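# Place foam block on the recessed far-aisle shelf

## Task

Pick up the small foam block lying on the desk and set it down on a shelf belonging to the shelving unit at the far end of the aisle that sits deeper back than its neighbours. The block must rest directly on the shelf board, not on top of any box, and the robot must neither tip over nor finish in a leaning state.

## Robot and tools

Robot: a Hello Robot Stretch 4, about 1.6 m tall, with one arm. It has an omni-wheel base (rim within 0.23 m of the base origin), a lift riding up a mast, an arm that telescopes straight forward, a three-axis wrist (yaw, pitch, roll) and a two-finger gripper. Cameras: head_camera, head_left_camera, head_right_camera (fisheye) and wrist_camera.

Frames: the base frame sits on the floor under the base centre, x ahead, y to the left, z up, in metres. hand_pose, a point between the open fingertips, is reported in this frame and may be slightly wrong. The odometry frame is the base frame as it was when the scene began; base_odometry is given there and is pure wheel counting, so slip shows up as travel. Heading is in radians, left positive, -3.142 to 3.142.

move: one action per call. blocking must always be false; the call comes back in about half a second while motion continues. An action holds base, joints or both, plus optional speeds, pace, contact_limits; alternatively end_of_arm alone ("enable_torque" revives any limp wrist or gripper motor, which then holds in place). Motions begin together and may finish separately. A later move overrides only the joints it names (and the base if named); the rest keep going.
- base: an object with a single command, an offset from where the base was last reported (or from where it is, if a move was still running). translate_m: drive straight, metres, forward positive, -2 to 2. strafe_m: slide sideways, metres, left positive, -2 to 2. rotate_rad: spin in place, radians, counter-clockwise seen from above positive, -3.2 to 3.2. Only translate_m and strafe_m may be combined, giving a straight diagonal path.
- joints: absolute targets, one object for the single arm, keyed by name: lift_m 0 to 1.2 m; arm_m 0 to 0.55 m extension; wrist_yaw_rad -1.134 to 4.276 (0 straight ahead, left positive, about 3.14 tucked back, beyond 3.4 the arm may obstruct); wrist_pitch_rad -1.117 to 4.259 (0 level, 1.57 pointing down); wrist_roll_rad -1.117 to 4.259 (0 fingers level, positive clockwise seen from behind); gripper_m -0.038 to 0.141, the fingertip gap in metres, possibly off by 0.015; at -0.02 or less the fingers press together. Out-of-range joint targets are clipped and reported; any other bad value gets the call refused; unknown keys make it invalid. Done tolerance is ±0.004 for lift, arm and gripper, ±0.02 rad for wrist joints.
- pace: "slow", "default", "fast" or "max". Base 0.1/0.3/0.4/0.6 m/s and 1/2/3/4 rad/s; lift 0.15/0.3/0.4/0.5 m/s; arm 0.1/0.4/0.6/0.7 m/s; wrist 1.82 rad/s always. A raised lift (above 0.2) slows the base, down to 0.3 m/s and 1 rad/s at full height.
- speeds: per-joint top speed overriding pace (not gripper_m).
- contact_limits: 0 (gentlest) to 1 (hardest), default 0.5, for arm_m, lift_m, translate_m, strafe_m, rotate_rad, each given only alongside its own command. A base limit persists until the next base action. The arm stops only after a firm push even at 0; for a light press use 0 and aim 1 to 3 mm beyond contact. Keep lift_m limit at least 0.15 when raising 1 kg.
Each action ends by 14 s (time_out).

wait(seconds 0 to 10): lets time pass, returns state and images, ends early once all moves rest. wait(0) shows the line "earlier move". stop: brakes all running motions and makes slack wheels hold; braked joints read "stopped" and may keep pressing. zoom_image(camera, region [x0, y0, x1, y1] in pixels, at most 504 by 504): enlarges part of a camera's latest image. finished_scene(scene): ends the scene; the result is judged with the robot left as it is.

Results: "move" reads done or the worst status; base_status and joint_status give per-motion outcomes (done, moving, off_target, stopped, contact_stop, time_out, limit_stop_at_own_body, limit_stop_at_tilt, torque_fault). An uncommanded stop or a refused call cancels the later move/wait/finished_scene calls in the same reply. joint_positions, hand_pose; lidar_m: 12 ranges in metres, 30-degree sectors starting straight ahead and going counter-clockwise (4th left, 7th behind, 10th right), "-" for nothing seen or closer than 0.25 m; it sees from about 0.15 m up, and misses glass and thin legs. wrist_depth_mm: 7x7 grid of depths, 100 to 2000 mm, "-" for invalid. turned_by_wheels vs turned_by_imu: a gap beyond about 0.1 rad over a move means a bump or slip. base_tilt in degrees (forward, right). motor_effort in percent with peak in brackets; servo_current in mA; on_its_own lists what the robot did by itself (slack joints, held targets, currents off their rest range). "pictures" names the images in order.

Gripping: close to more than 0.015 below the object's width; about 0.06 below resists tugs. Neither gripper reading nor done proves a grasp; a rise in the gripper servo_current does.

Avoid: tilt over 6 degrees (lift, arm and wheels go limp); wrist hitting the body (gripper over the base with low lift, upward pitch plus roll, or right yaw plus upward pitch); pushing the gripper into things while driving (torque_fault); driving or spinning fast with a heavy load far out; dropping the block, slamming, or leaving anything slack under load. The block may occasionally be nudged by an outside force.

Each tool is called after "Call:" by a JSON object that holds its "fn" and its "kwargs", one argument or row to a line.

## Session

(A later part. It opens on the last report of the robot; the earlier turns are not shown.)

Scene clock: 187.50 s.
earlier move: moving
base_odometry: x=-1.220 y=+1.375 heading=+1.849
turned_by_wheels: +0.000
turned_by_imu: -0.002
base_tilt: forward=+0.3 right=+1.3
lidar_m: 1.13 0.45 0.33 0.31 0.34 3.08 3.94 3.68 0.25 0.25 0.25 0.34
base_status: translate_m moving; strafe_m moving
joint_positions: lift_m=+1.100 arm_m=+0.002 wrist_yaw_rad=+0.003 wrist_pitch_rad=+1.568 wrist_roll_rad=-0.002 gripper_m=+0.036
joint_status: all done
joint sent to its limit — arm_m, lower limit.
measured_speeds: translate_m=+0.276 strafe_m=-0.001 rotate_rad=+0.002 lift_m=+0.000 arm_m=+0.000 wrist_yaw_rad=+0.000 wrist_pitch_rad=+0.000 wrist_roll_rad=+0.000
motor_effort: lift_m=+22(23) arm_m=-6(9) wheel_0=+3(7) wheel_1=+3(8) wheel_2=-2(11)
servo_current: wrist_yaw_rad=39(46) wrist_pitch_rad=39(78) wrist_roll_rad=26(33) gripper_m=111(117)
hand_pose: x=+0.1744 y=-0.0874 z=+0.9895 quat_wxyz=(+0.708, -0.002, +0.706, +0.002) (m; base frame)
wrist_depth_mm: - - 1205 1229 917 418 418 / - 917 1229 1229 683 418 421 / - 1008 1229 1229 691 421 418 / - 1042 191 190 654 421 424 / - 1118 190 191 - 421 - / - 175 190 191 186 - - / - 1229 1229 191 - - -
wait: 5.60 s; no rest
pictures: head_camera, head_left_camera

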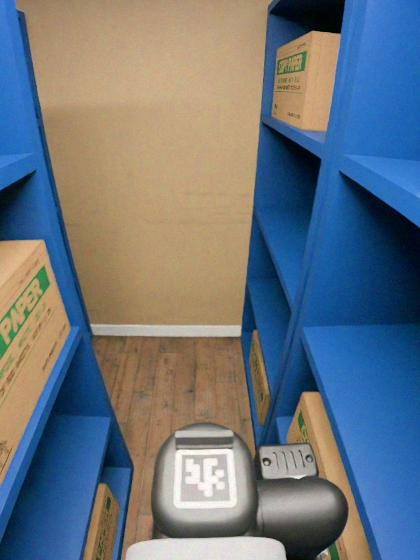

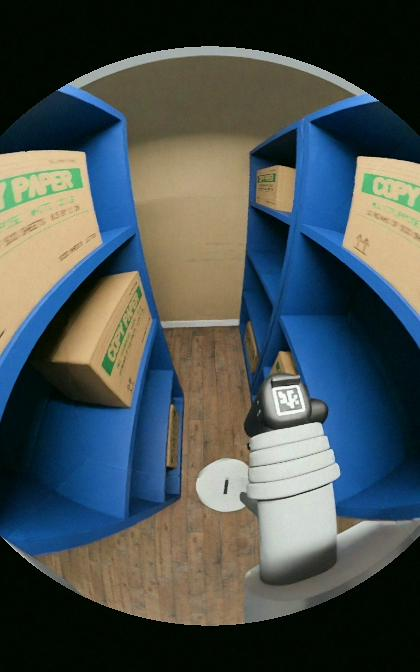

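Call:
{"fn": "wait", "kwargs": {
  "seconds": 0.6,
  "cameras": ["head_camera", "head_left_camera", "head_right_camera"]
}}

Call:
{"fn": "zoom_image", "kwargs": {
  "camera": "head_camera",
  "region": [0, 0, 420, 500]
}}

Scene clock: 195.03 s.
earlier move: done
base_odometry: x=-1.257 y=+1.504 heading=+1.849
turned_by_wheels: +0.000
turned_by_imu: -0.001
base_tilt: forward=+0.2 right=+1.3
lidar_m: 1.10 0.44 0.34 0.30 0.34 4.08 3.60 0.35 0.25 0.25 0.25 0.37
base_status: done
joint_positions: lift_m=+1.100 arm_m=+0.002 wrist_yaw_rad=+0.003 wrist_pitch_rad=+1.568 wrist_roll_rad=-0.002 gripper_m=+0.036
joint_status: all done
joint sent to its limit — arm_m, lower limit.
measured_speeds: all 0
motor_effort: lift_m=+22(23) arm_m=-6(9) wheel_0=+1(7) wheel_1=+0(8) wheel_2=+3(11)
servo_current: wrist_yaw_rad=46(46) wrist_pitch_rad=59(78) wrist_roll_rad=26(33) gripper_m=104(117)
hand_pose: x=+0.1744 y=-0.0874 z=+0.9895 quat_wxyz=(+0.708, -0.002, +0.706, +0.002) (m; base frame)
wrist_depth_mm: - 1205 1229 1205 1008 415 415 / - - 1229 1229 621 421 421 / - 991 1229 1229 676 421 421 / - 1025 191 191 654 421 418 / - 1025 189 191 585 424 424 / - 182 190 191 187 424 424 / - 1255 1229 191 - 424 -
wait: 0.00 of 0.6 s (the move ended)
pictures: head_camera, head_left_camera, head_right_camera

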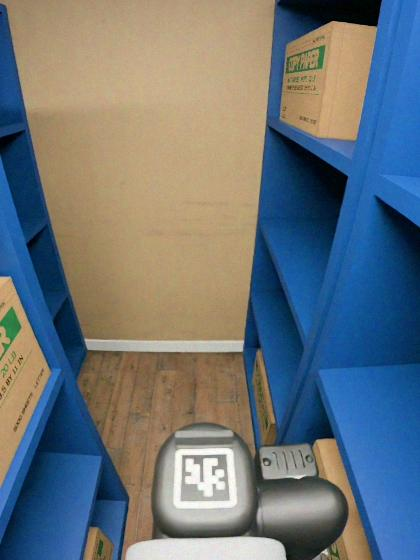

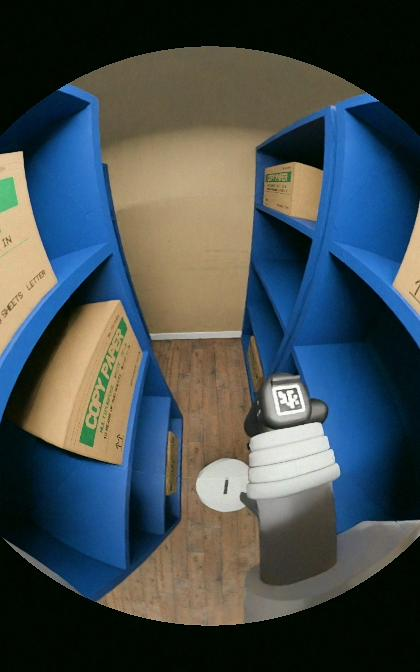

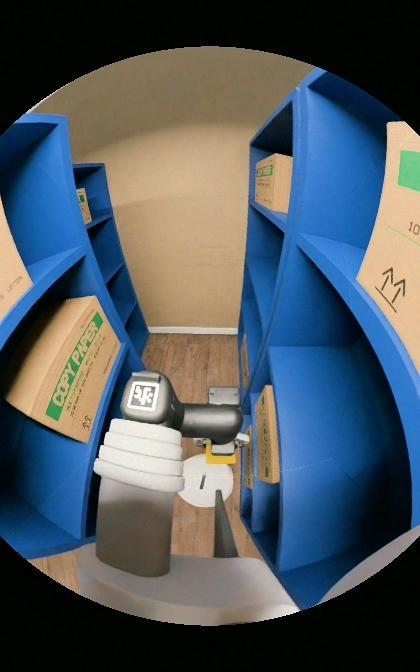

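Scaled by 1.008 from the camera's 420x560 image, which has a finer 1200x1600 frame.

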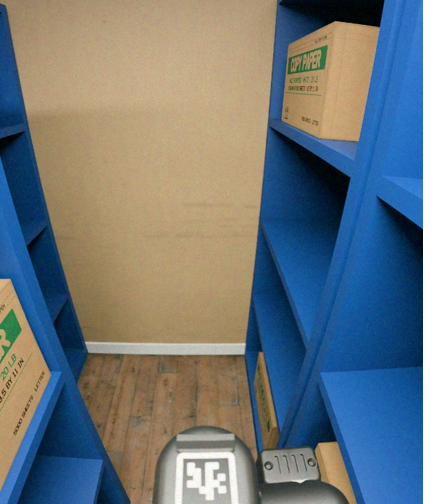

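Call:
{"fn": "move", "kwargs": {
  "base": {"translate_m": 0.95, "strafe_m": 0.02},
  "pace": "max",
  "cameras": [],
  "blocking": false
}}

Call:
{"fn": "wait", "kwargs": {
  "seconds": 4.5,
  "cameras": []
}}

Call:
{"fn": "move", "kwargs": {
  "base": {"rotate_rad": 1.57},
  "pace": "max",
  "cameras": [],
  "blocking": false
}}

Call:
{"fn": "wait", "kwargs": {
  "seconds": 2.5,
  "cameras": ["head_camera", "head_left_camera"]
}}

Scene clock: 204.70 s.
move: moving
base_odometry: x=-1.267 y=+1.539 heading=+1.849
turned_by_wheels: +0.000
turned_by_imu: -0.001
base_tilt: forward=+0.3 right=+1.4
lidar_m: 1.12 0.46 0.34 0.31 0.34 0.48 3.67 0.37 0.25 0.25 0.26 0.38
base_status: translate_m moving; strafe_m moving
joint_positions: lift_m=+1.100 arm_m=+0.002 wrist_yaw_rad=+0.003 wrist_pitch_rad=+1.568 wrist_roll_rad=-0.002 gripper_m=+0.036
joint_status: not commanded
measured_speeds: translate_m=+0.135 strafe_m=+0.002 rotate_rad=-0.001 lift_m=+0.000 arm_m=+0.000 wrist_yaw_rad=+0.000 wrist_pitch_rad=+0.000 wrist_roll_rad=+0.000
motor_effort: lift_m=+22(22) arm_m=-6(6) wheel_0=+5(7) wheel_1=+7(7) wheel_2=-9(9)
servo_current: wrist_yaw_rad=39(46) wrist_pitch_rad=33(52) wrist_roll_rad=33(33) gripper_m=98(104)
hand_pose: x=+0.1744 y=-0.0874 z=+0.9895 quat_wxyz=(+0.708, -0.002, +0.706, +0.002) (m; base frame)
wrist_depth_mm: - 1205 1229 1229 1025 418 418 / - - 1229 1229 683 418 418 / - 1008 1229 1229 668 418 418 / - 1025 191 191 661 421 421 / - 1042 190 191 585 421 421 / - 185 190 191 187 424 421 / - - 1229 192 - 427 -
pictures: none
No camera images: "cameras" was empty.

Scene clock: 208.57 s.
earlier move: done
base_odometry: x=-1.537 y=+2.412 heading=+1.850
turned_by_wheels: +0.000
turned_by_imu: -0.001
base_tilt: forward=+0.3 right=+1.5
lidar_m: 0.56 0.58 0.78 0.74 0.48 0.47 1.15 0.40 0.27 0.26 0.29 0.41
base_status: done
joint_positions: lift_m=+1.100 arm_m=+0.002 wrist_yaw_rad=+0.003 wrist_pitch_rad=+1.568 wrist_roll_rad=-0.002 gripper_m=+0.036
joint_status: not commanded
measured_speeds: all 0
motor_effort: lift_m=+22(23) arm_m=-6(6) wheel_0=+1(7) wheel_1=+3(8) wheel_2=-1(11)
servo_current: wrist_yaw_rad=26(46) wrist_pitch_rad=26(59) wrist_roll_rad=33(33) gripper_m=104(117)
hand_pose: x=+0.1744 y=-0.0874 z=+0.9895 quat_wxyz=(+0.708, -0.002, +0.706, +0.002) (m; base frame)
wrist_depth_mm: - - - - 691 634 654 / 1182 1205 1205 1229 - - - / 1205 1205 1205 1205 - - - / 1205 1229 190 191 878 - - / 1229 1205 190 191 878 - - / 1205 186 190 191 185 - - / 136 1229 1229 191 699 - -
wait: 3.87 of 4.5 s (the move ended)
pictures: none
No camera images: "cameras" was empty.

Scene clock: 209.07 s.
move: moving
base_odometry: x=-1.537 y=+2.412 heading=+2.019
turned_by_wheels: +0.170
turned_by_imu: +0.167
base_tilt: forward=+0.3 right=+1.4
lidar_m: 0.55 0.62 0.74 0.73 0.44 0.54 0.73 0.34 0.26 0.26 0.28 0.51
base_status: rotate_rad moving
joint_positions: lift_m=+1.100 arm_m=+0.002 wrist_yaw_rad=+0.003 wrist_pitch_rad=+1.568 wrist_roll_rad=-0.002 gripper_m=+0.036
joint_status: not commanded
measured_speeds: translate_m=+0.000 strafe_m=+0.000 rotate_rad=+0.649 lift_m=+0.000 arm_m=+0.000 wrist_yaw_rad=+0.000 wrist_pitch_rad=+0.000 wrist_roll_rad=+0.000
motor_effort: lift_m=+22(23) arm_m=-6(6) wheel_0=-6(6) wheel_1=-7(7) wheel_2=-4(6)
servo_current: wrist_yaw_rad=26(52) wrist_pitch_rad=39(46) wrist_roll_rad=26(33) gripper_m=98(111)
hand_pose: x=+0.1744 y=-0.0874 z=+0.9895 quat_wxyz=(+0.708, -0.002, +0.706, +0.002) (m; base frame)
wrist_depth_mm: - - - - - 597 539 / 1229 1205 1229 1229 - 691 654 / 1229 1182 1205 1255 1229 - - / 1205 1229 190 191 976 - - / 1182 1205 190 191 891 - - / 1229 186 190 191 186 - - / - 1229 1229 191 699 - -
pictures: none
No camera images: "cameras" was empty.

Scene clock: 211.07 s.
earlier move: done
base_odometry: x=-1.537 y=+2.412 heading=-2.864
turned_by_wheels: +1.400
turned_by_imu: +1.381
base_tilt: forward=+0.4 right=+1.4
lidar_m: 0.71 0.48 0.44 1.23 0.43 0.30 0.29 0.32 0.39 0.56 0.58 0.75
base_status: done
joint_positions: lift_m=+1.100 arm_m=+0.002 wrist_yaw_rad=+0.003 wrist_pitch_rad=+1.568 wrist_roll_rad=-0.002 gripper_m=+0.036
joint_status: not commanded
measured_speeds: all 0
motor_effort: lift_m=+22(23) arm_m=-6(6) wheel_0=-4(7) wheel_1=-1(7) wheel_2=-2(8)
servo_current: wrist_yaw_rad=39(52) wrist_pitch_rad=46(59) wrist_roll_rad=33(33) gripper_m=111(117)
hand_pose: x=+0.1744 y=-0.0874 z=+0.9895 quat_wxyz=(+0.708, -0.002, +0.706, +0.002) (m; base frame)
wrist_depth_mm: - - 1205 1205 1229 1160 - / - - 1229 1229 1229 1255 - / 1205 1229 1229 1229 1281 - - / 1205 1205 191 190 1255 - - / 1205 1205 190 191 1255 - - / 1205 185 190 191 185 - - / 1025 1098 191 191 - - -
wait: 2.00 of 2.5 s (the move ended)
pictures: head_camera, head_left_camera

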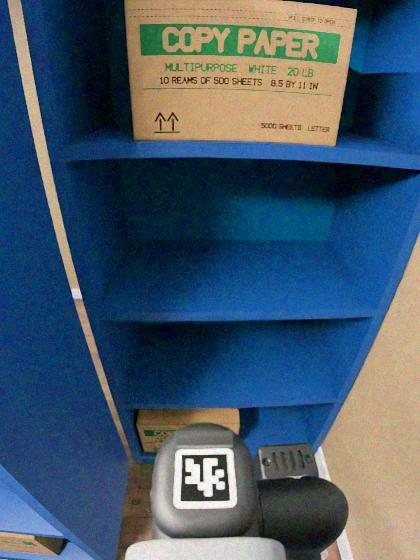

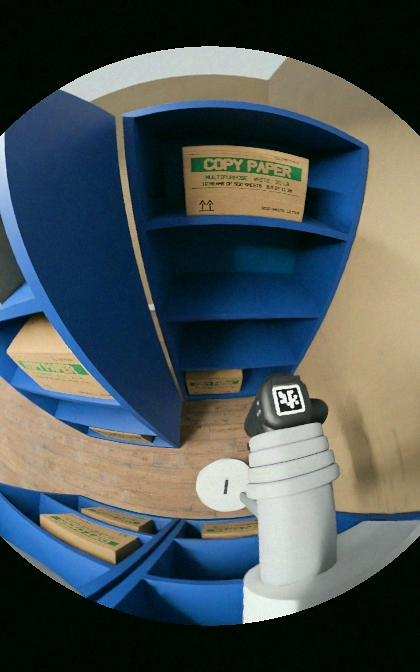

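Call:
{"fn": "move", "kwargs": {
  "joints": {"wrist_pitch_rad": 0, "lift_m": 0.97},
  "cameras": [],
  "blocking": false
}}

Call:
{"fn": "zoom_image", "kwargs": {
  "camera": "head_camera",
  "region": [80, 130, 400, 430]
}}

Call:
{"fn": "wait", "kwargs": {
  "seconds": 1.0,
  "cameras": ["wrist_camera"]
}}

Scene clock: 220.70 s.
move: moving
base_odometry: x=-1.537 y=+2.412 heading=-2.864
turned_by_wheels: +0.000
turned_by_imu: -0.001
base_tilt: forward=+0.3 right=+1.4
lidar_m: 0.73 0.48 0.45 1.20 0.40 0.29 0.27 0.32 0.41 0.55 0.58 0.74
base_status: not commanded
joint_positions: lift_m=+1.061 arm_m=+0.002 wrist_yaw_rad=+0.003 wrist_pitch_rad=+0.963 wrist_roll_rad=-0.002 gripper_m=+0.036
joint_status: lift_m moving; wrist_pitch_rad moving
measured_speeds: translate_m=+0.000 strafe_m=+0.000 rotate_rad=+0.000 lift_m=-0.149 arm_m=+0.000 wrist_yaw_rad=+0.000 wrist_pitch_rad=-1.812 wrist_roll_rad=+0.000
motor_effort: lift_m=+12(21) arm_m=-6(6) wheel_0=-4(4) wheel_1=-2(2) wheel_2=-2(2)
servo_current: wrist_yaw_rad=39(46) wrist_pitch_rad=117(117) wrist_roll_rad=20(33) gripper_m=104(111)
hand_pose: x=+0.3384 y=-0.0869 z=+1.0027 quat_wxyz=(+0.886, -0.001, +0.463, +0.002) (m; base frame)
wrist_depth_mm: - - - - - 1042 - / - - - - - - 668 / - - - - - 891 - / - 1098 1042 191 - 1025 - / - - 190 191 1308 - - / - 175 190 191 186 - - / - 1098 1118 191 1138 - -
pictures: none
No camera images: "cameras" was empty.

Scaled by 1.575 from the camera's 420x560 image, which has a finer 1200x1600 frame.

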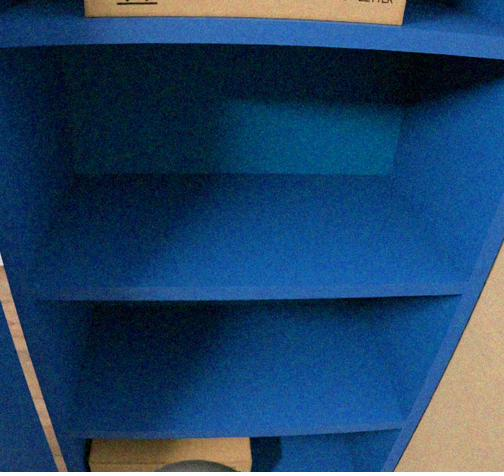

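Scene clock: 221.70 s.
earlier move: moving
base_odometry: x=-1.537 y=+2.412 heading=-2.864
turned_by_wheels: +0.000
turned_by_imu: +0.000
base_tilt: forward=+0.4 right=+1.5
lidar_m: 0.44 0.49 0.44 1.19 0.41 0.30 0.29 0.31 0.40 0.55 0.61 0.77
base_status: not commanded
joint_positions: lift_m=+0.970 arm_m=+0.002 wrist_yaw_rad=+0.003 wrist_pitch_rad=+0.007 wrist_roll_rad=-0.002 gripper_m=+0.036
joint_status: lift_m moving; wrist_pitch_rad moving
measured_speeds: all 0
motor_effort: lift_m=+14(21) arm_m=-6(6) wheel_0=-4(4) wheel_1=-1(2) wheel_2=-2(2)
servo_current: wrist_yaw_rad=39(46) wrist_pitch_rad=46(150) wrist_roll_rad=26(33) gripper_m=98(111)
hand_pose: x=+0.4620 y=-0.0866 z=+1.1466 quat_wxyz=(+1.000, -0.001, +0.004, +0.001) (m; base frame)
wrist_depth_mm: - - - - 549 - - / 525 - - - - - - / 530 - - - - 991 - / 530 - 190 191 - 1008 - / - - 189 191 - 991 - / - 171 190 191 186 - - / 136 - - 191 - - -
wait: 1.00 s; no rest
pictures: wrist_camera
camera_calibration:
wrist_camera: T_world_to_cam=[[-0.0447303, -0.997974, 0.0452415, -0.140313], [-0.0299084, -0.0439288, -0.998587, 1.20799], [0.998551, -0.0460202, -0.0278829, -0.203672], [0, 0, 0, 1]] pos_world=[0.23323, -0.0963358, 1.20696]

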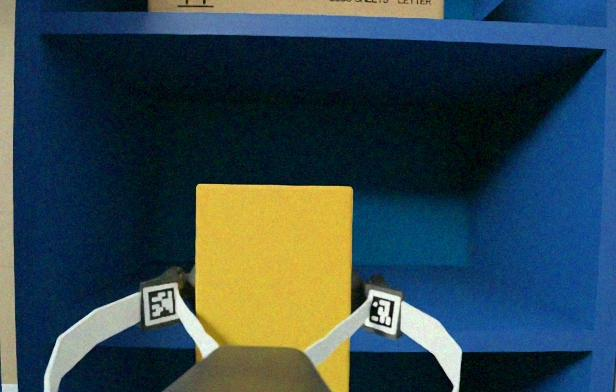

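Call:
{"fn": "move", "kwargs": {
  "joints": {"arm_m": 0.42, "lift_m": 0.93},
  "contact_limits": {"arm_m": 0.2},
  "cameras": [],
  "blocking": false
}}

Call:
{"fn": "wait", "kwargs": {
  "seconds": 1.7,
  "cameras": ["head_camera", "wrist_camera"]
}}

Call:
{"fn": "move", "kwargs": {
  "joints": {"lift_m": 0.9},
  "speeds": {"lift_m": 0.1},
  "contact_limits": {"lift_m": 0.1},
  "cameras": ["head_right_camera"],
  "blocking": false
}}

Scene clock: 233.40 s.
earlier move: done
move: moving
base_odometry: x=-1.537 y=+2.412 heading=-2.864
turned_by_wheels: +0.000
turned_by_imu: -0.001
base_tilt: forward=+0.3 right=+1.3
lidar_m: 0.73 0.48 0.43 1.21 0.39 0.31 0.29 0.30 0.39 0.56 0.56 0.77
base_status: not commanded
joint_positions: lift_m=+0.938 arm_m=+0.054 wrist_yaw_rad=+0.003 wrist_pitch_rad=+0.007 wrist_roll_rad=-0.002 gripper_m=+0.036
joint_status: lift_m moving; arm_m moving; the others done
measured_speeds: translate_m=+0.000 strafe_m=+0.000 rotate_rad=+0.000 lift_m=-0.071 arm_m=+0.198 wrist_yaw_rad=+0.000 wrist_pitch_rad=+0.000 wrist_roll_rad=+0.000
motor_effort: lift_m=+13(15) arm_m=+6(10) wheel_0=-4(4) wheel_1=-1(2) wheel_2=-2(2)
servo_current: wrist_yaw_rad=33(39) wrist_pitch_rad=46(52) wrist_roll_rad=26(33) gripper_m=98(111)
contact_limits: arm_m 0.2
hand_pose: x=+0.5140 y=-0.0866 z=+1.1138 quat_wxyz=(+1.000, -0.001, +0.003, +0.001) (m; base frame)
wrist_depth_mm: - - - - - - - / 521 - - - - - - / 530 - - - - 960 - / 535 - 190 190 - 960 - / 530 - 190 191 - 946 - / - 170 190 191 186 - - / 508 - - 191 - - -
pictures: none
No camera images: "cameras" was empty.

Scene clock: 235.10 s.
earlier move: moving
base_odometry: x=-1.537 y=+2.412 heading=-2.864
turned_by_wheels: +0.000
turned_by_imu: +0.000
base_tilt: forward=+0.3 right=+1.3
lidar_m: 0.73 0.49 0.46 1.20 0.41 0.29 0.26 0.31 0.40 0.56 0.60 0.76
base_status: not commanded
joint_positions: lift_m=+0.930 arm_m=+0.420 wrist_yaw_rad=+0.003 wrist_pitch_rad=+0.007 wrist_roll_rad=-0.002 gripper_m=+0.036
joint_status: lift_m moving; arm_m moving; the others done
measured_speeds: all 0
motor_effort: lift_m=+13(16) arm_m=+6(10) wheel_0=-4(4) wheel_1=-2(2) wheel_2=-2(2)
servo_current: wrist_yaw_rad=26(46) wrist_pitch_rad=46(59) wrist_roll_rad=26(39) gripper_m=91(111)
contact_limits: arm_m 0.2
hand_pose: x=+0.8793 y=-0.0866 z=+1.1067 quat_wxyz=(+1.000, -0.001, +0.003, +0.001) (m; base frame)
wrist_depth_mm: 559 564 569 564 569 569 569 / 569 564 564 569 569 574 574 / 564 569 569 569 574 574 574 / 569 574 574 191 580 574 580 / 569 580 191 191 580 580 585 / 449 182 190 191 187 585 574 / 330 343 325 191 353 334 379
wait: 1.70 s; no rest
pictures: head_camera, wrist_camera
camera_calibration:
wrist_camera: T_world_to_cam=[[-0.0447441, -0.997974, 0.0452284, -0.119813], [-0.0296088, -0.0439291, -0.998596, 1.18035], [0.99856, -0.0460204, -0.0275832, -0.621839], [0, 0, 0, 1]] pos_world=[0.650531, -0.0963358, 1.16696]

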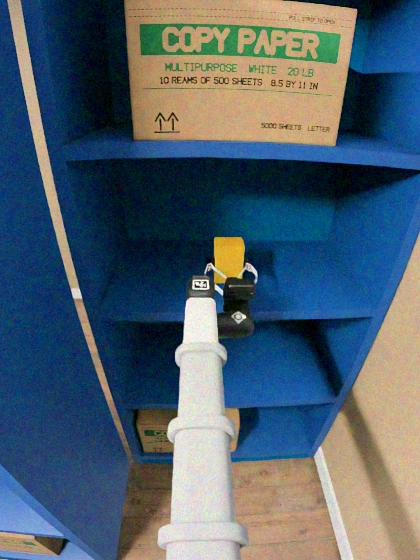

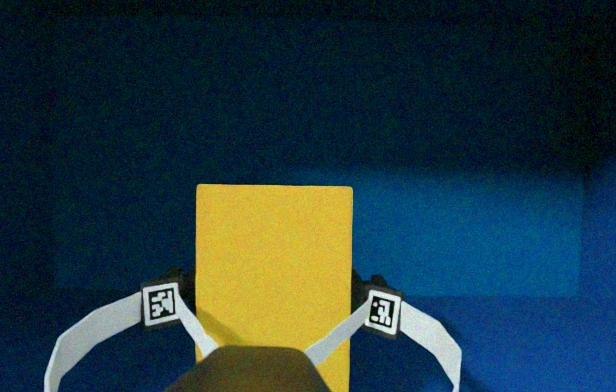

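Scene clock: 235.60 s.
move: moving
base_odometry: x=-1.537 y=+2.412 heading=-2.864
turned_by_wheels: +0.000
turned_by_imu: +0.000
base_tilt: forward=+0.5 right=+1.5
lidar_m: 0.73 0.47 0.45 1.20 0.42 0.31 0.28 0.31 0.38 0.56 0.59 0.77
base_status: not commanded
joint_positions: lift_m=+0.903 arm_m=+0.420 wrist_yaw_rad=+0.003 wrist_pitch_rad=+0.007 wrist_roll_rad=-0.002 gripper_m=+0.036
joint_status: lift_m moving; arm_m moving
measured_speeds: translate_m=+0.000 strafe_m=+0.000 rotate_rad=+0.000 lift_m=-0.041 arm_m=+0.000 wrist_yaw_rad=+0.000 wrist_pitch_rad=+0.000 wrist_roll_rad=+0.000
motor_effort: lift_m=+13(15) arm_m=+8(8) wheel_0=-4(4) wheel_1=-1(2) wheel_2=-2(2)
servo_current: wrist_yaw_rad=46(46) wrist_pitch_rad=59(65) wrist_roll_rad=33(33) gripper_m=98(111)
contact_limits: arm_m 0.2; lift_m 0.1
hand_pose: x=+0.8793 y=-0.0866 z=+1.0789 quat_wxyz=(+1.000, -0.001, +0.003, +0.001) (m; base frame)
wrist_depth_mm: 559 559 569 569 564 569 569 / 564 564 564 569 564 574 569 / 564 569 569 574 574 574 574 / 569 574 569 191 574 580 574 / 574 574 190 191 580 580 580 / 402 182 190 191 185 407 404 / 279 289 274 191 300 282 320
pictures: head_right_camera

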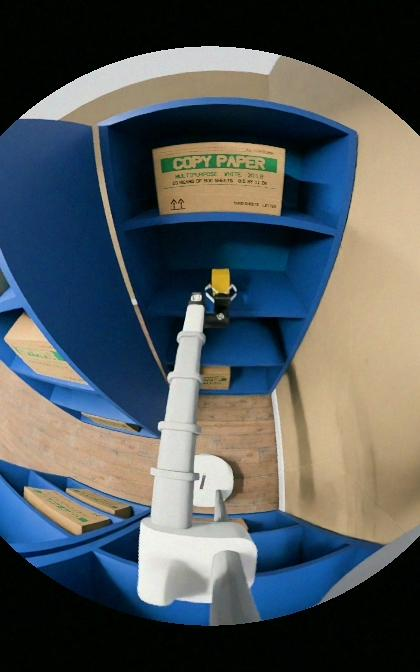

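Call:
{"fn": "move", "kwargs": {
  "joints": {"lift_m": 0.886},
  "speeds": {"lift_m": 0.05},
  "contact_limits": {"lift_m": 0.05},
  "cameras": [],
  "blocking": false
}}

Call:
{"fn": "wait", "kwargs": {
  "seconds": 0.7,
  "cameras": ["wrist_camera"]
}}

Scene clock: 242.37 s.
earlier move: done
move: moving
base_odometry: x=-1.537 y=+2.412 heading=-2.864
turned_by_wheels: +0.000
turned_by_imu: -0.001
base_tilt: forward=+0.2 right=+1.4
lidar_m: 0.72 0.48 0.43 1.20 0.42 0.30 0.27 0.32 0.38 0.55 0.58 0.77
base_status: not commanded
joint_positions: lift_m=+0.886 arm_m=+0.420 wrist_yaw_rad=+0.003 wrist_pitch_rad=+0.007 wrist_roll_rad=-0.002 gripper_m=+0.036
joint_status: lift_m moving; the others done
measured_speeds: all 0
motor_effort: lift_m=+12(15) arm_m=+6(7) wheel_0=-4(4) wheel_1=-1(2) wheel_2=-2(2)
servo_current: wrist_yaw_rad=39(46) wrist_pitch_rad=59(59) wrist_roll_rad=26(33) gripper_m=98(104)
contact_limits: arm_m 0.2; lift_m 0.05
hand_pose: x=+0.8793 y=-0.0866 z=+1.0627 quat_wxyz=(+1.000, -0.001, +0.003, +0.001) (m; base frame)
wrist_depth_mm: 559 564 564 569 569 564 574 / 564 569 564 564 569 574 574 / 564 569 569 574 569 574 580 / 569 574 569 191 574 585 574 / 569 574 190 191 580 580 580 / 359 185 190 191 186 389 392 / 246 253 191 191 264 248 282
pictures: none
No camera images: "cameras" was empty.

Scene clock: 242.60 s.
earlier move: done
base_odometry: x=-1.537 y=+2.412 heading=-2.864
turned_by_wheels: +0.000
turned_by_imu: +0.000
base_tilt: forward=+0.4 right=+1.4
lidar_m: 0.74 0.46 0.44 1.18 0.40 0.29 0.28 0.30 0.40 0.55 0.58 0.75
base_status: not commanded
joint_positions: lift_m=+0.886 arm_m=+0.420 wrist_yaw_rad=+0.003 wrist_pitch_rad=+0.007 wrist_roll_rad=-0.002 gripper_m=+0.036
joint_status: all done
measured_speeds: all 0
motor_effort: lift_m=+14(15) arm_m=+6(7) wheel_0=-4(4) wheel_1=-2(2) wheel_2=-2(2)
servo_current: wrist_yaw_rad=46(46) wrist_pitch_rad=46(59) wrist_roll_rad=26(33) gripper_m=98(104)
contact_limits: arm_m 0.2; lift_m 0.05
hand_pose: x=+0.8793 y=-0.0866 z=+1.0627 quat_wxyz=(+1.000, -0.001, +0.003, +0.001) (m; base frame)
wrist_depth_mm: 559 564 564 564 569 569 574 / 564 564 569 569 574 574 574 / 569 569 574 569 569 574 574 / 569 574 569 191 574 574 580 / 574 574 190 191 580 574 585 / 362 185 190 191 186 389 392 / 247 254 191 191 264 248 282
wait: 0.23 of 0.7 s (the move ended)
pictures: wrist_camera
camera_calibration:
wrist_camera: T_world_to_cam=[[-0.0447441, -0.997974, 0.0452284, -0.117823], [-0.0296088, -0.0439291, -0.998596, 1.13641], [0.99856, -0.0460204, -0.0275832, -0.623052], [0, 0, 0, 1]] pos_world=[0.650531, -0.0963358, 1.12296]

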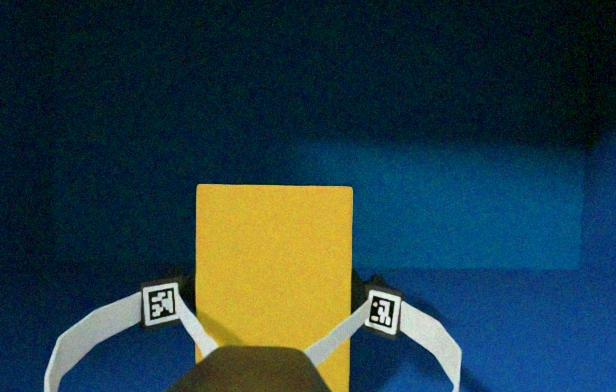

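Call:
{"fn": "move", "kwargs": {
  "joints": {"lift_m": 0.88},
  "speeds": {"lift_m": 0.03},
  "contact_limits": {"lift_m": 0.0},
  "cameras": ["wrist_camera"],
  "blocking": false
}}

Scene clock: 247.43 s.
move: moving
base_odometry: x=-1.537 y=+2.412 heading=-2.864
turned_by_wheels: +0.000
turned_by_imu: -0.001
base_tilt: forward=+0.4 right=+1.6
lidar_m: 0.73 0.48 0.45 1.23 0.42 0.29 0.28 0.32 0.40 0.56 0.59 0.77
base_status: not commanded
joint_positions: lift_m=+0.880 arm_m=+0.420 wrist_yaw_rad=+0.003 wrist_pitch_rad=+0.006 wrist_roll_rad=-0.002 gripper_m=+0.036
joint_status: lift_m moving
measured_speeds: all 0
motor_effort: lift_m=+14(16) arm_m=+6(7) wheel_0=-4(4) wheel_1=-1(2) wheel_2=-2(2)
servo_current: wrist_yaw_rad=39(39) wrist_pitch_rad=39(65) wrist_roll_rad=33(33) gripper_m=104(111)
contact_limits: arm_m 0.2; lift_m 0
hand_pose: x=+0.8793 y=-0.0866 z=+1.0570 quat_wxyz=(+1.000, -0.001, +0.003, +0.001) (m; base frame)
wrist_depth_mm: 564 564 564 569 564 569 574 / 564 564 569 569 569 580 574 / 564 569 569 574 569 574 574 / 564 569 191 191 580 580 580 / 569 574 190 191 580 580 585 / 345 186 190 191 186 375 377 / 237 243 232 191 253 239 272
pictures: wrist_camera
camera_calibration:
wrist_camera: T_world_to_cam=[[-0.0447918, -0.997974, 0.0451801, -0.117475], [-0.0285078, -0.0439302, -0.998628, 1.12983], [0.99859, -0.0460183, -0.0264824, -0.624365], [0, 0, 0, 1]] pos_world=[0.650432, -0.0963358, 1.11705]

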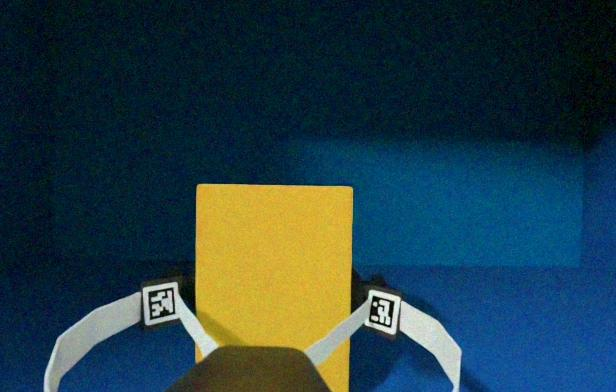

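Call:
{"fn": "move", "kwargs": {
  "joints": {"lift_m": 0.876},
  "speeds": {"lift_m": 0.03},
  "contact_limits": {"lift_m": 0.0},
  "cameras": ["wrist_camera"],
  "blocking": false
}}

Call:
{"fn": "move", "kwargs": {
  "joints": {"gripper_m": 0.12},
  "cameras": [],
  "blocking": false
}}

Call:
{"fn": "wait", "kwargs": {
  "seconds": 1.2,
  "cameras": ["wrist_camera"]
}}

Scene clock: 255.53 s.
earlier move: done
move: moving
base_odometry: x=-1.537 y=+2.412 heading=-2.864
turned_by_wheels: +0.000
turned_by_imu: -0.001
base_tilt: forward=+0.4 right=+1.4
lidar_m: 0.72 0.44 0.44 1.19 0.41 0.30 0.28 0.29 0.41 0.56 0.58 0.77
base_status: not commanded
joint_positions: lift_m=+0.876 arm_m=+0.420 wrist_yaw_rad=+0.003 wrist_pitch_rad=+0.002 wrist_roll_rad=-0.002 gripper_m=+0.036
joint_status: lift_m moving
measured_speeds: all 0
motor_effort: lift_m=+12(14) arm_m=+6(7) wheel_0=-4(4) wheel_1=-1(2) wheel_2=-2(2)
servo_current: wrist_yaw_rad=39(39) wrist_pitch_rad=39(52) wrist_roll_rad=26(33) gripper_m=104(111)
contact_limits: arm_m 0.2; lift_m 0
hand_pose: x=+0.8793 y=-0.0866 z=+1.0541 quat_wxyz=(+1.000, -0.001, +0.001, +0.001) (m; base frame)
wrist_depth_mm: 564 569 569 569 569 574 574 / 564 569 569 574 574 574 580 / 564 569 569 574 580 574 585 / 569 574 190 191 580 580 585 / 574 574 190 191 585 580 585 / 347 183 190 191 186 377 377 / 225 242 230 191 252 237 271
pictures: wrist_camera
camera_calibration:
wrist_camera: T_world_to_cam=[[-0.0449517, -0.997974, 0.0450221, -0.117037], [-0.0250119, -0.0439292, -0.998721, 1.12396], [0.998676, -0.0460203, -0.0229866, -0.628216], [0, 0, 0, 1]] pos_world=[0.650235, -0.0963358, 1.11335]

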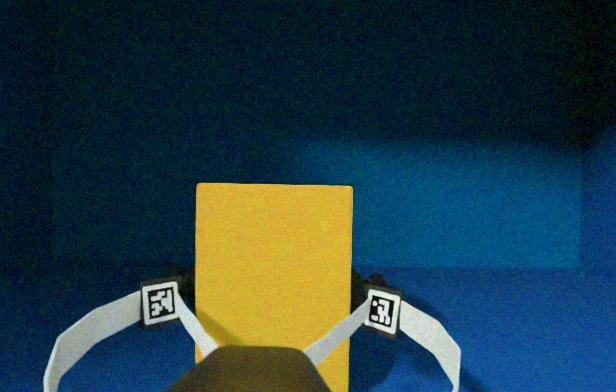

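Scene clock: 256.03 s.
move: moving
base_odometry: x=-1.537 y=+2.412 heading=-2.864
turned_by_wheels: +0.000
turned_by_imu: +0.000
base_tilt: forward=+0.5 right=+1.4
lidar_m: 0.73 0.47 0.45 1.16 0.41 0.30 0.27 0.29 0.41 0.53 0.59 0.74
base_status: not commanded
joint_positions: lift_m=+0.876 arm_m=+0.420 wrist_yaw_rad=+0.003 wrist_pitch_rad=+0.002 wrist_roll_rad=-0.002 gripper_m=+0.056
joint_status: gripper_m moving; the others done
measured_speeds: all 0
motor_effort: lift_m=+13(13) arm_m=+6(6) wheel_0=-4(4) wheel_1=-1(2) wheel_2=-2(2)
servo_current: wrist_yaw_rad=39(39) wrist_pitch_rad=52(52) wrist_roll_rad=20(33) gripper_m=65(111)
contact_limits: arm_m 0.2; lift_m 0
hand_pose: x=+0.8793 y=-0.0866 z=+1.0541 quat_wxyz=(+1.000, -0.001, +0.001, +0.001) (m; base frame)
wrist_depth_mm: 564 569 569 569 574 574 574 / 564 569 569 574 574 574 574 / 564 569 574 574 580 574 580 / 569 569 195 195 580 580 585 / 569 574 194 195 580 580 580 / 347 303 195 196 189 377 377 / 237 230 231 196 237 253 271
pictures: none
No camera images: "cameras" was empty.

Scene clock: 257.23 s.
earlier move: moving
base_odometry: x=-1.537 y=+2.412 heading=-2.864
turned_by_wheels: +0.000
turned_by_imu: +0.000
base_tilt: forward=+0.3 right=+1.4
lidar_m: 0.74 0.48 0.45 1.18 0.42 0.29 0.28 0.31 0.42 0.54 0.58 0.78
base_status: not commanded
joint_positions: lift_m=+0.876 arm_m=+0.420 wrist_yaw_rad=+0.003 wrist_pitch_rad=+0.002 wrist_roll_rad=-0.002 gripper_m=+0.120
joint_status: gripper_m moving; the others done
measured_speeds: all 0
motor_effort: lift_m=+13(13) arm_m=+6(7) wheel_0=-4(4) wheel_1=-1(2) wheel_2=-2(2)
servo_current: wrist_yaw_rad=39(46) wrist_pitch_rad=46(52) wrist_roll_rad=26(33) gripper_m=39(111)
contact_limits: arm_m 0.2; lift_m 0
hand_pose: x=+0.8793 y=-0.0866 z=+1.0540 quat_wxyz=(+1.000, -0.001, +0.001, +0.001) (m; base frame)
wrist_depth_mm: 559 564 569 569 569 574 574 / 564 569 569 569 569 580 580 / 564 569 569 574 580 580 585 / 574 569 203 204 580 585 585 / 530 569 203 205 585 585 591 / 336 199 204 206 198 368 370 / 234 225 204 - 247 247 265
wait: 1.20 s; no rest
pictures: wrist_camera
camera_calibration:
wrist_camera: T_world_to_cam=[[-0.0449517, -0.997974, 0.0450221, -0.117032], [-0.0250119, -0.0439292, -0.998721, 1.12386], [0.998676, -0.0460203, -0.0229866, -0.628218], [0, 0, 0, 1]] pos_world=[0.650235, -0.0963358, 1.11325]

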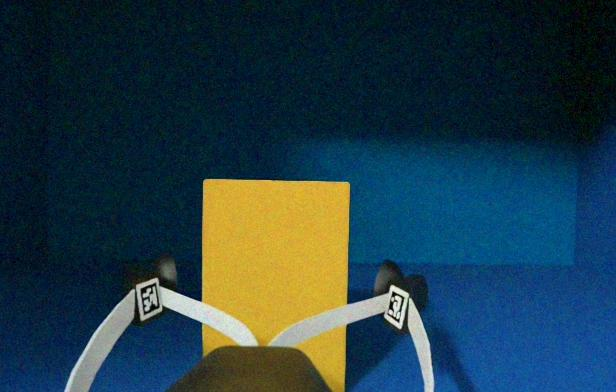

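Standing free. Retract.

Call:
{"fn": "move", "kwargs": {
  "joints": {"arm_m": 0.15},
  "speeds": {"arm_m": 0.25},
  "cameras": [],
  "blocking": false
}}

Call:
{"fn": "wait", "kwargs": {
  "seconds": 1.1,
  "cameras": ["wrist_camera"]
}}

Scene clock: 262.33 s.
earlier move: done
move: moving
base_odometry: x=-1.537 y=+2.412 heading=-2.864
turned_by_wheels: +0.000
turned_by_imu: -0.001
base_tilt: forward=+0.5 right=+1.3
lidar_m: 0.72 0.50 0.44 1.20 0.42 0.29 0.28 0.30 0.40 0.55 0.61 0.77
base_status: not commanded
joint_positions: lift_m=+0.876 arm_m=+0.368 wrist_yaw_rad=+0.003 wrist_pitch_rad=+0.002 wrist_roll_rad=-0.002 gripper_m=+0.120
joint_status: arm_m moving; the others done
measured_speeds: translate_m=+0.000 strafe_m=+0.000 rotate_rad=+0.000 lift_m=+0.000 arm_m=-0.198 wrist_yaw_rad=+0.000 wrist_pitch_rad=+0.000 wrist_roll_rad=+0.000
motor_effort: lift_m=+13(13) arm_m=-6(9) wheel_0=-4(4) wheel_1=-1(2) wheel_2=-2(2)
servo_current: wrist_yaw_rad=39(46) wrist_pitch_rad=59(59) wrist_roll_rad=26(33) gripper_m=52(52)
contact_limits: lift_m 0
hand_pose: x=+0.8273 y=-0.0866 z=+1.0540 quat_wxyz=(+1.000, -0.001, +0.001, +0.001) (m; base frame)
wrist_depth_mm: 512 609 615 615 615 621 621 / 512 615 621 621 621 621 621 / 517 621 621 615 621 627 621 / 521 621 621 251 627 627 627 / 496 621 252 252 634 627 627 / 338 220 251 253 200 368 368 / 235 226 257 - 247 248 265
pictures: none
No camera images: "cameras" was empty.

Scene clock: 263.43 s.
earlier move: moving
base_odometry: x=-1.537 y=+2.412 heading=-2.864
turned_by_wheels: +0.000
turned_by_imu: +0.000
base_tilt: forward=+0.4 right=+1.3
lidar_m: 0.73 0.50 0.44 1.18 0.41 0.31 0.28 0.31 0.41 0.55 0.58 0.78
base_status: not commanded
joint_positions: lift_m=+0.876 arm_m=+0.152 wrist_yaw_rad=+0.003 wrist_pitch_rad=+0.002 wrist_roll_rad=-0.002 gripper_m=+0.120
joint_status: arm_m moving; the others done
measured_speeds: translate_m=+0.000 strafe_m=+0.000 rotate_rad=+0.000 lift_m=+0.000 arm_m=-0.044 wrist_yaw_rad=+0.000 wrist_pitch_rad=+0.000 wrist_roll_rad=+0.000
motor_effort: lift_m=+13(13) arm_m=-7(11) wheel_0=-4(4) wheel_1=-1(2) wheel_2=-2(2)
servo_current: wrist_yaw_rad=33(46) wrist_pitch_rad=26(59) wrist_roll_rad=33(33) gripper_m=46(52)
contact_limits: lift_m 0
hand_pose: x=+0.6115 y=-0.0866 z=+1.0540 quat_wxyz=(+1.000, -0.001, +0.001, +0.001) (m; base frame)
wrist_depth_mm: - - - - - - - / 525 - - - - 854 - / 530 - - - - 854 - / - - - 469 - 866 - / - - - 473 - - - / 382 196 389 397 195 404 410 / - - - - - - -
wait: 1.10 s; no rest
pictures: wrist_camera
camera_calibration:
wrist_camera: T_world_to_cam=[[-0.0449517, -0.997974, 0.0450221, -0.12907], [-0.0250119, -0.0439292, -0.998721, 1.11716], [0.998676, -0.0460203, -0.0229866, -0.360773], [0, 0, 0, 1]] pos_world=[0.382435, -0.0963358, 1.11325]

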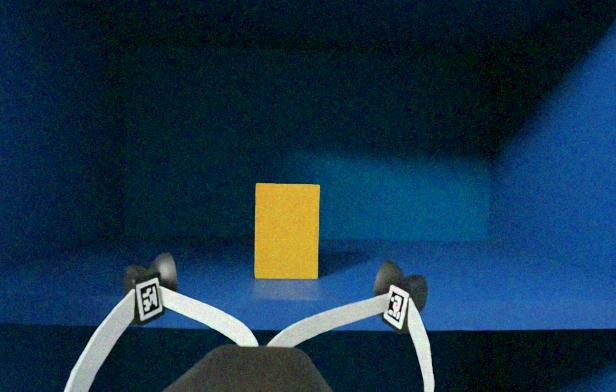

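Call:
{"fn": "finished_scene", "kwargs": {
  "scene": 1
}}

The scene is finished: the task was done.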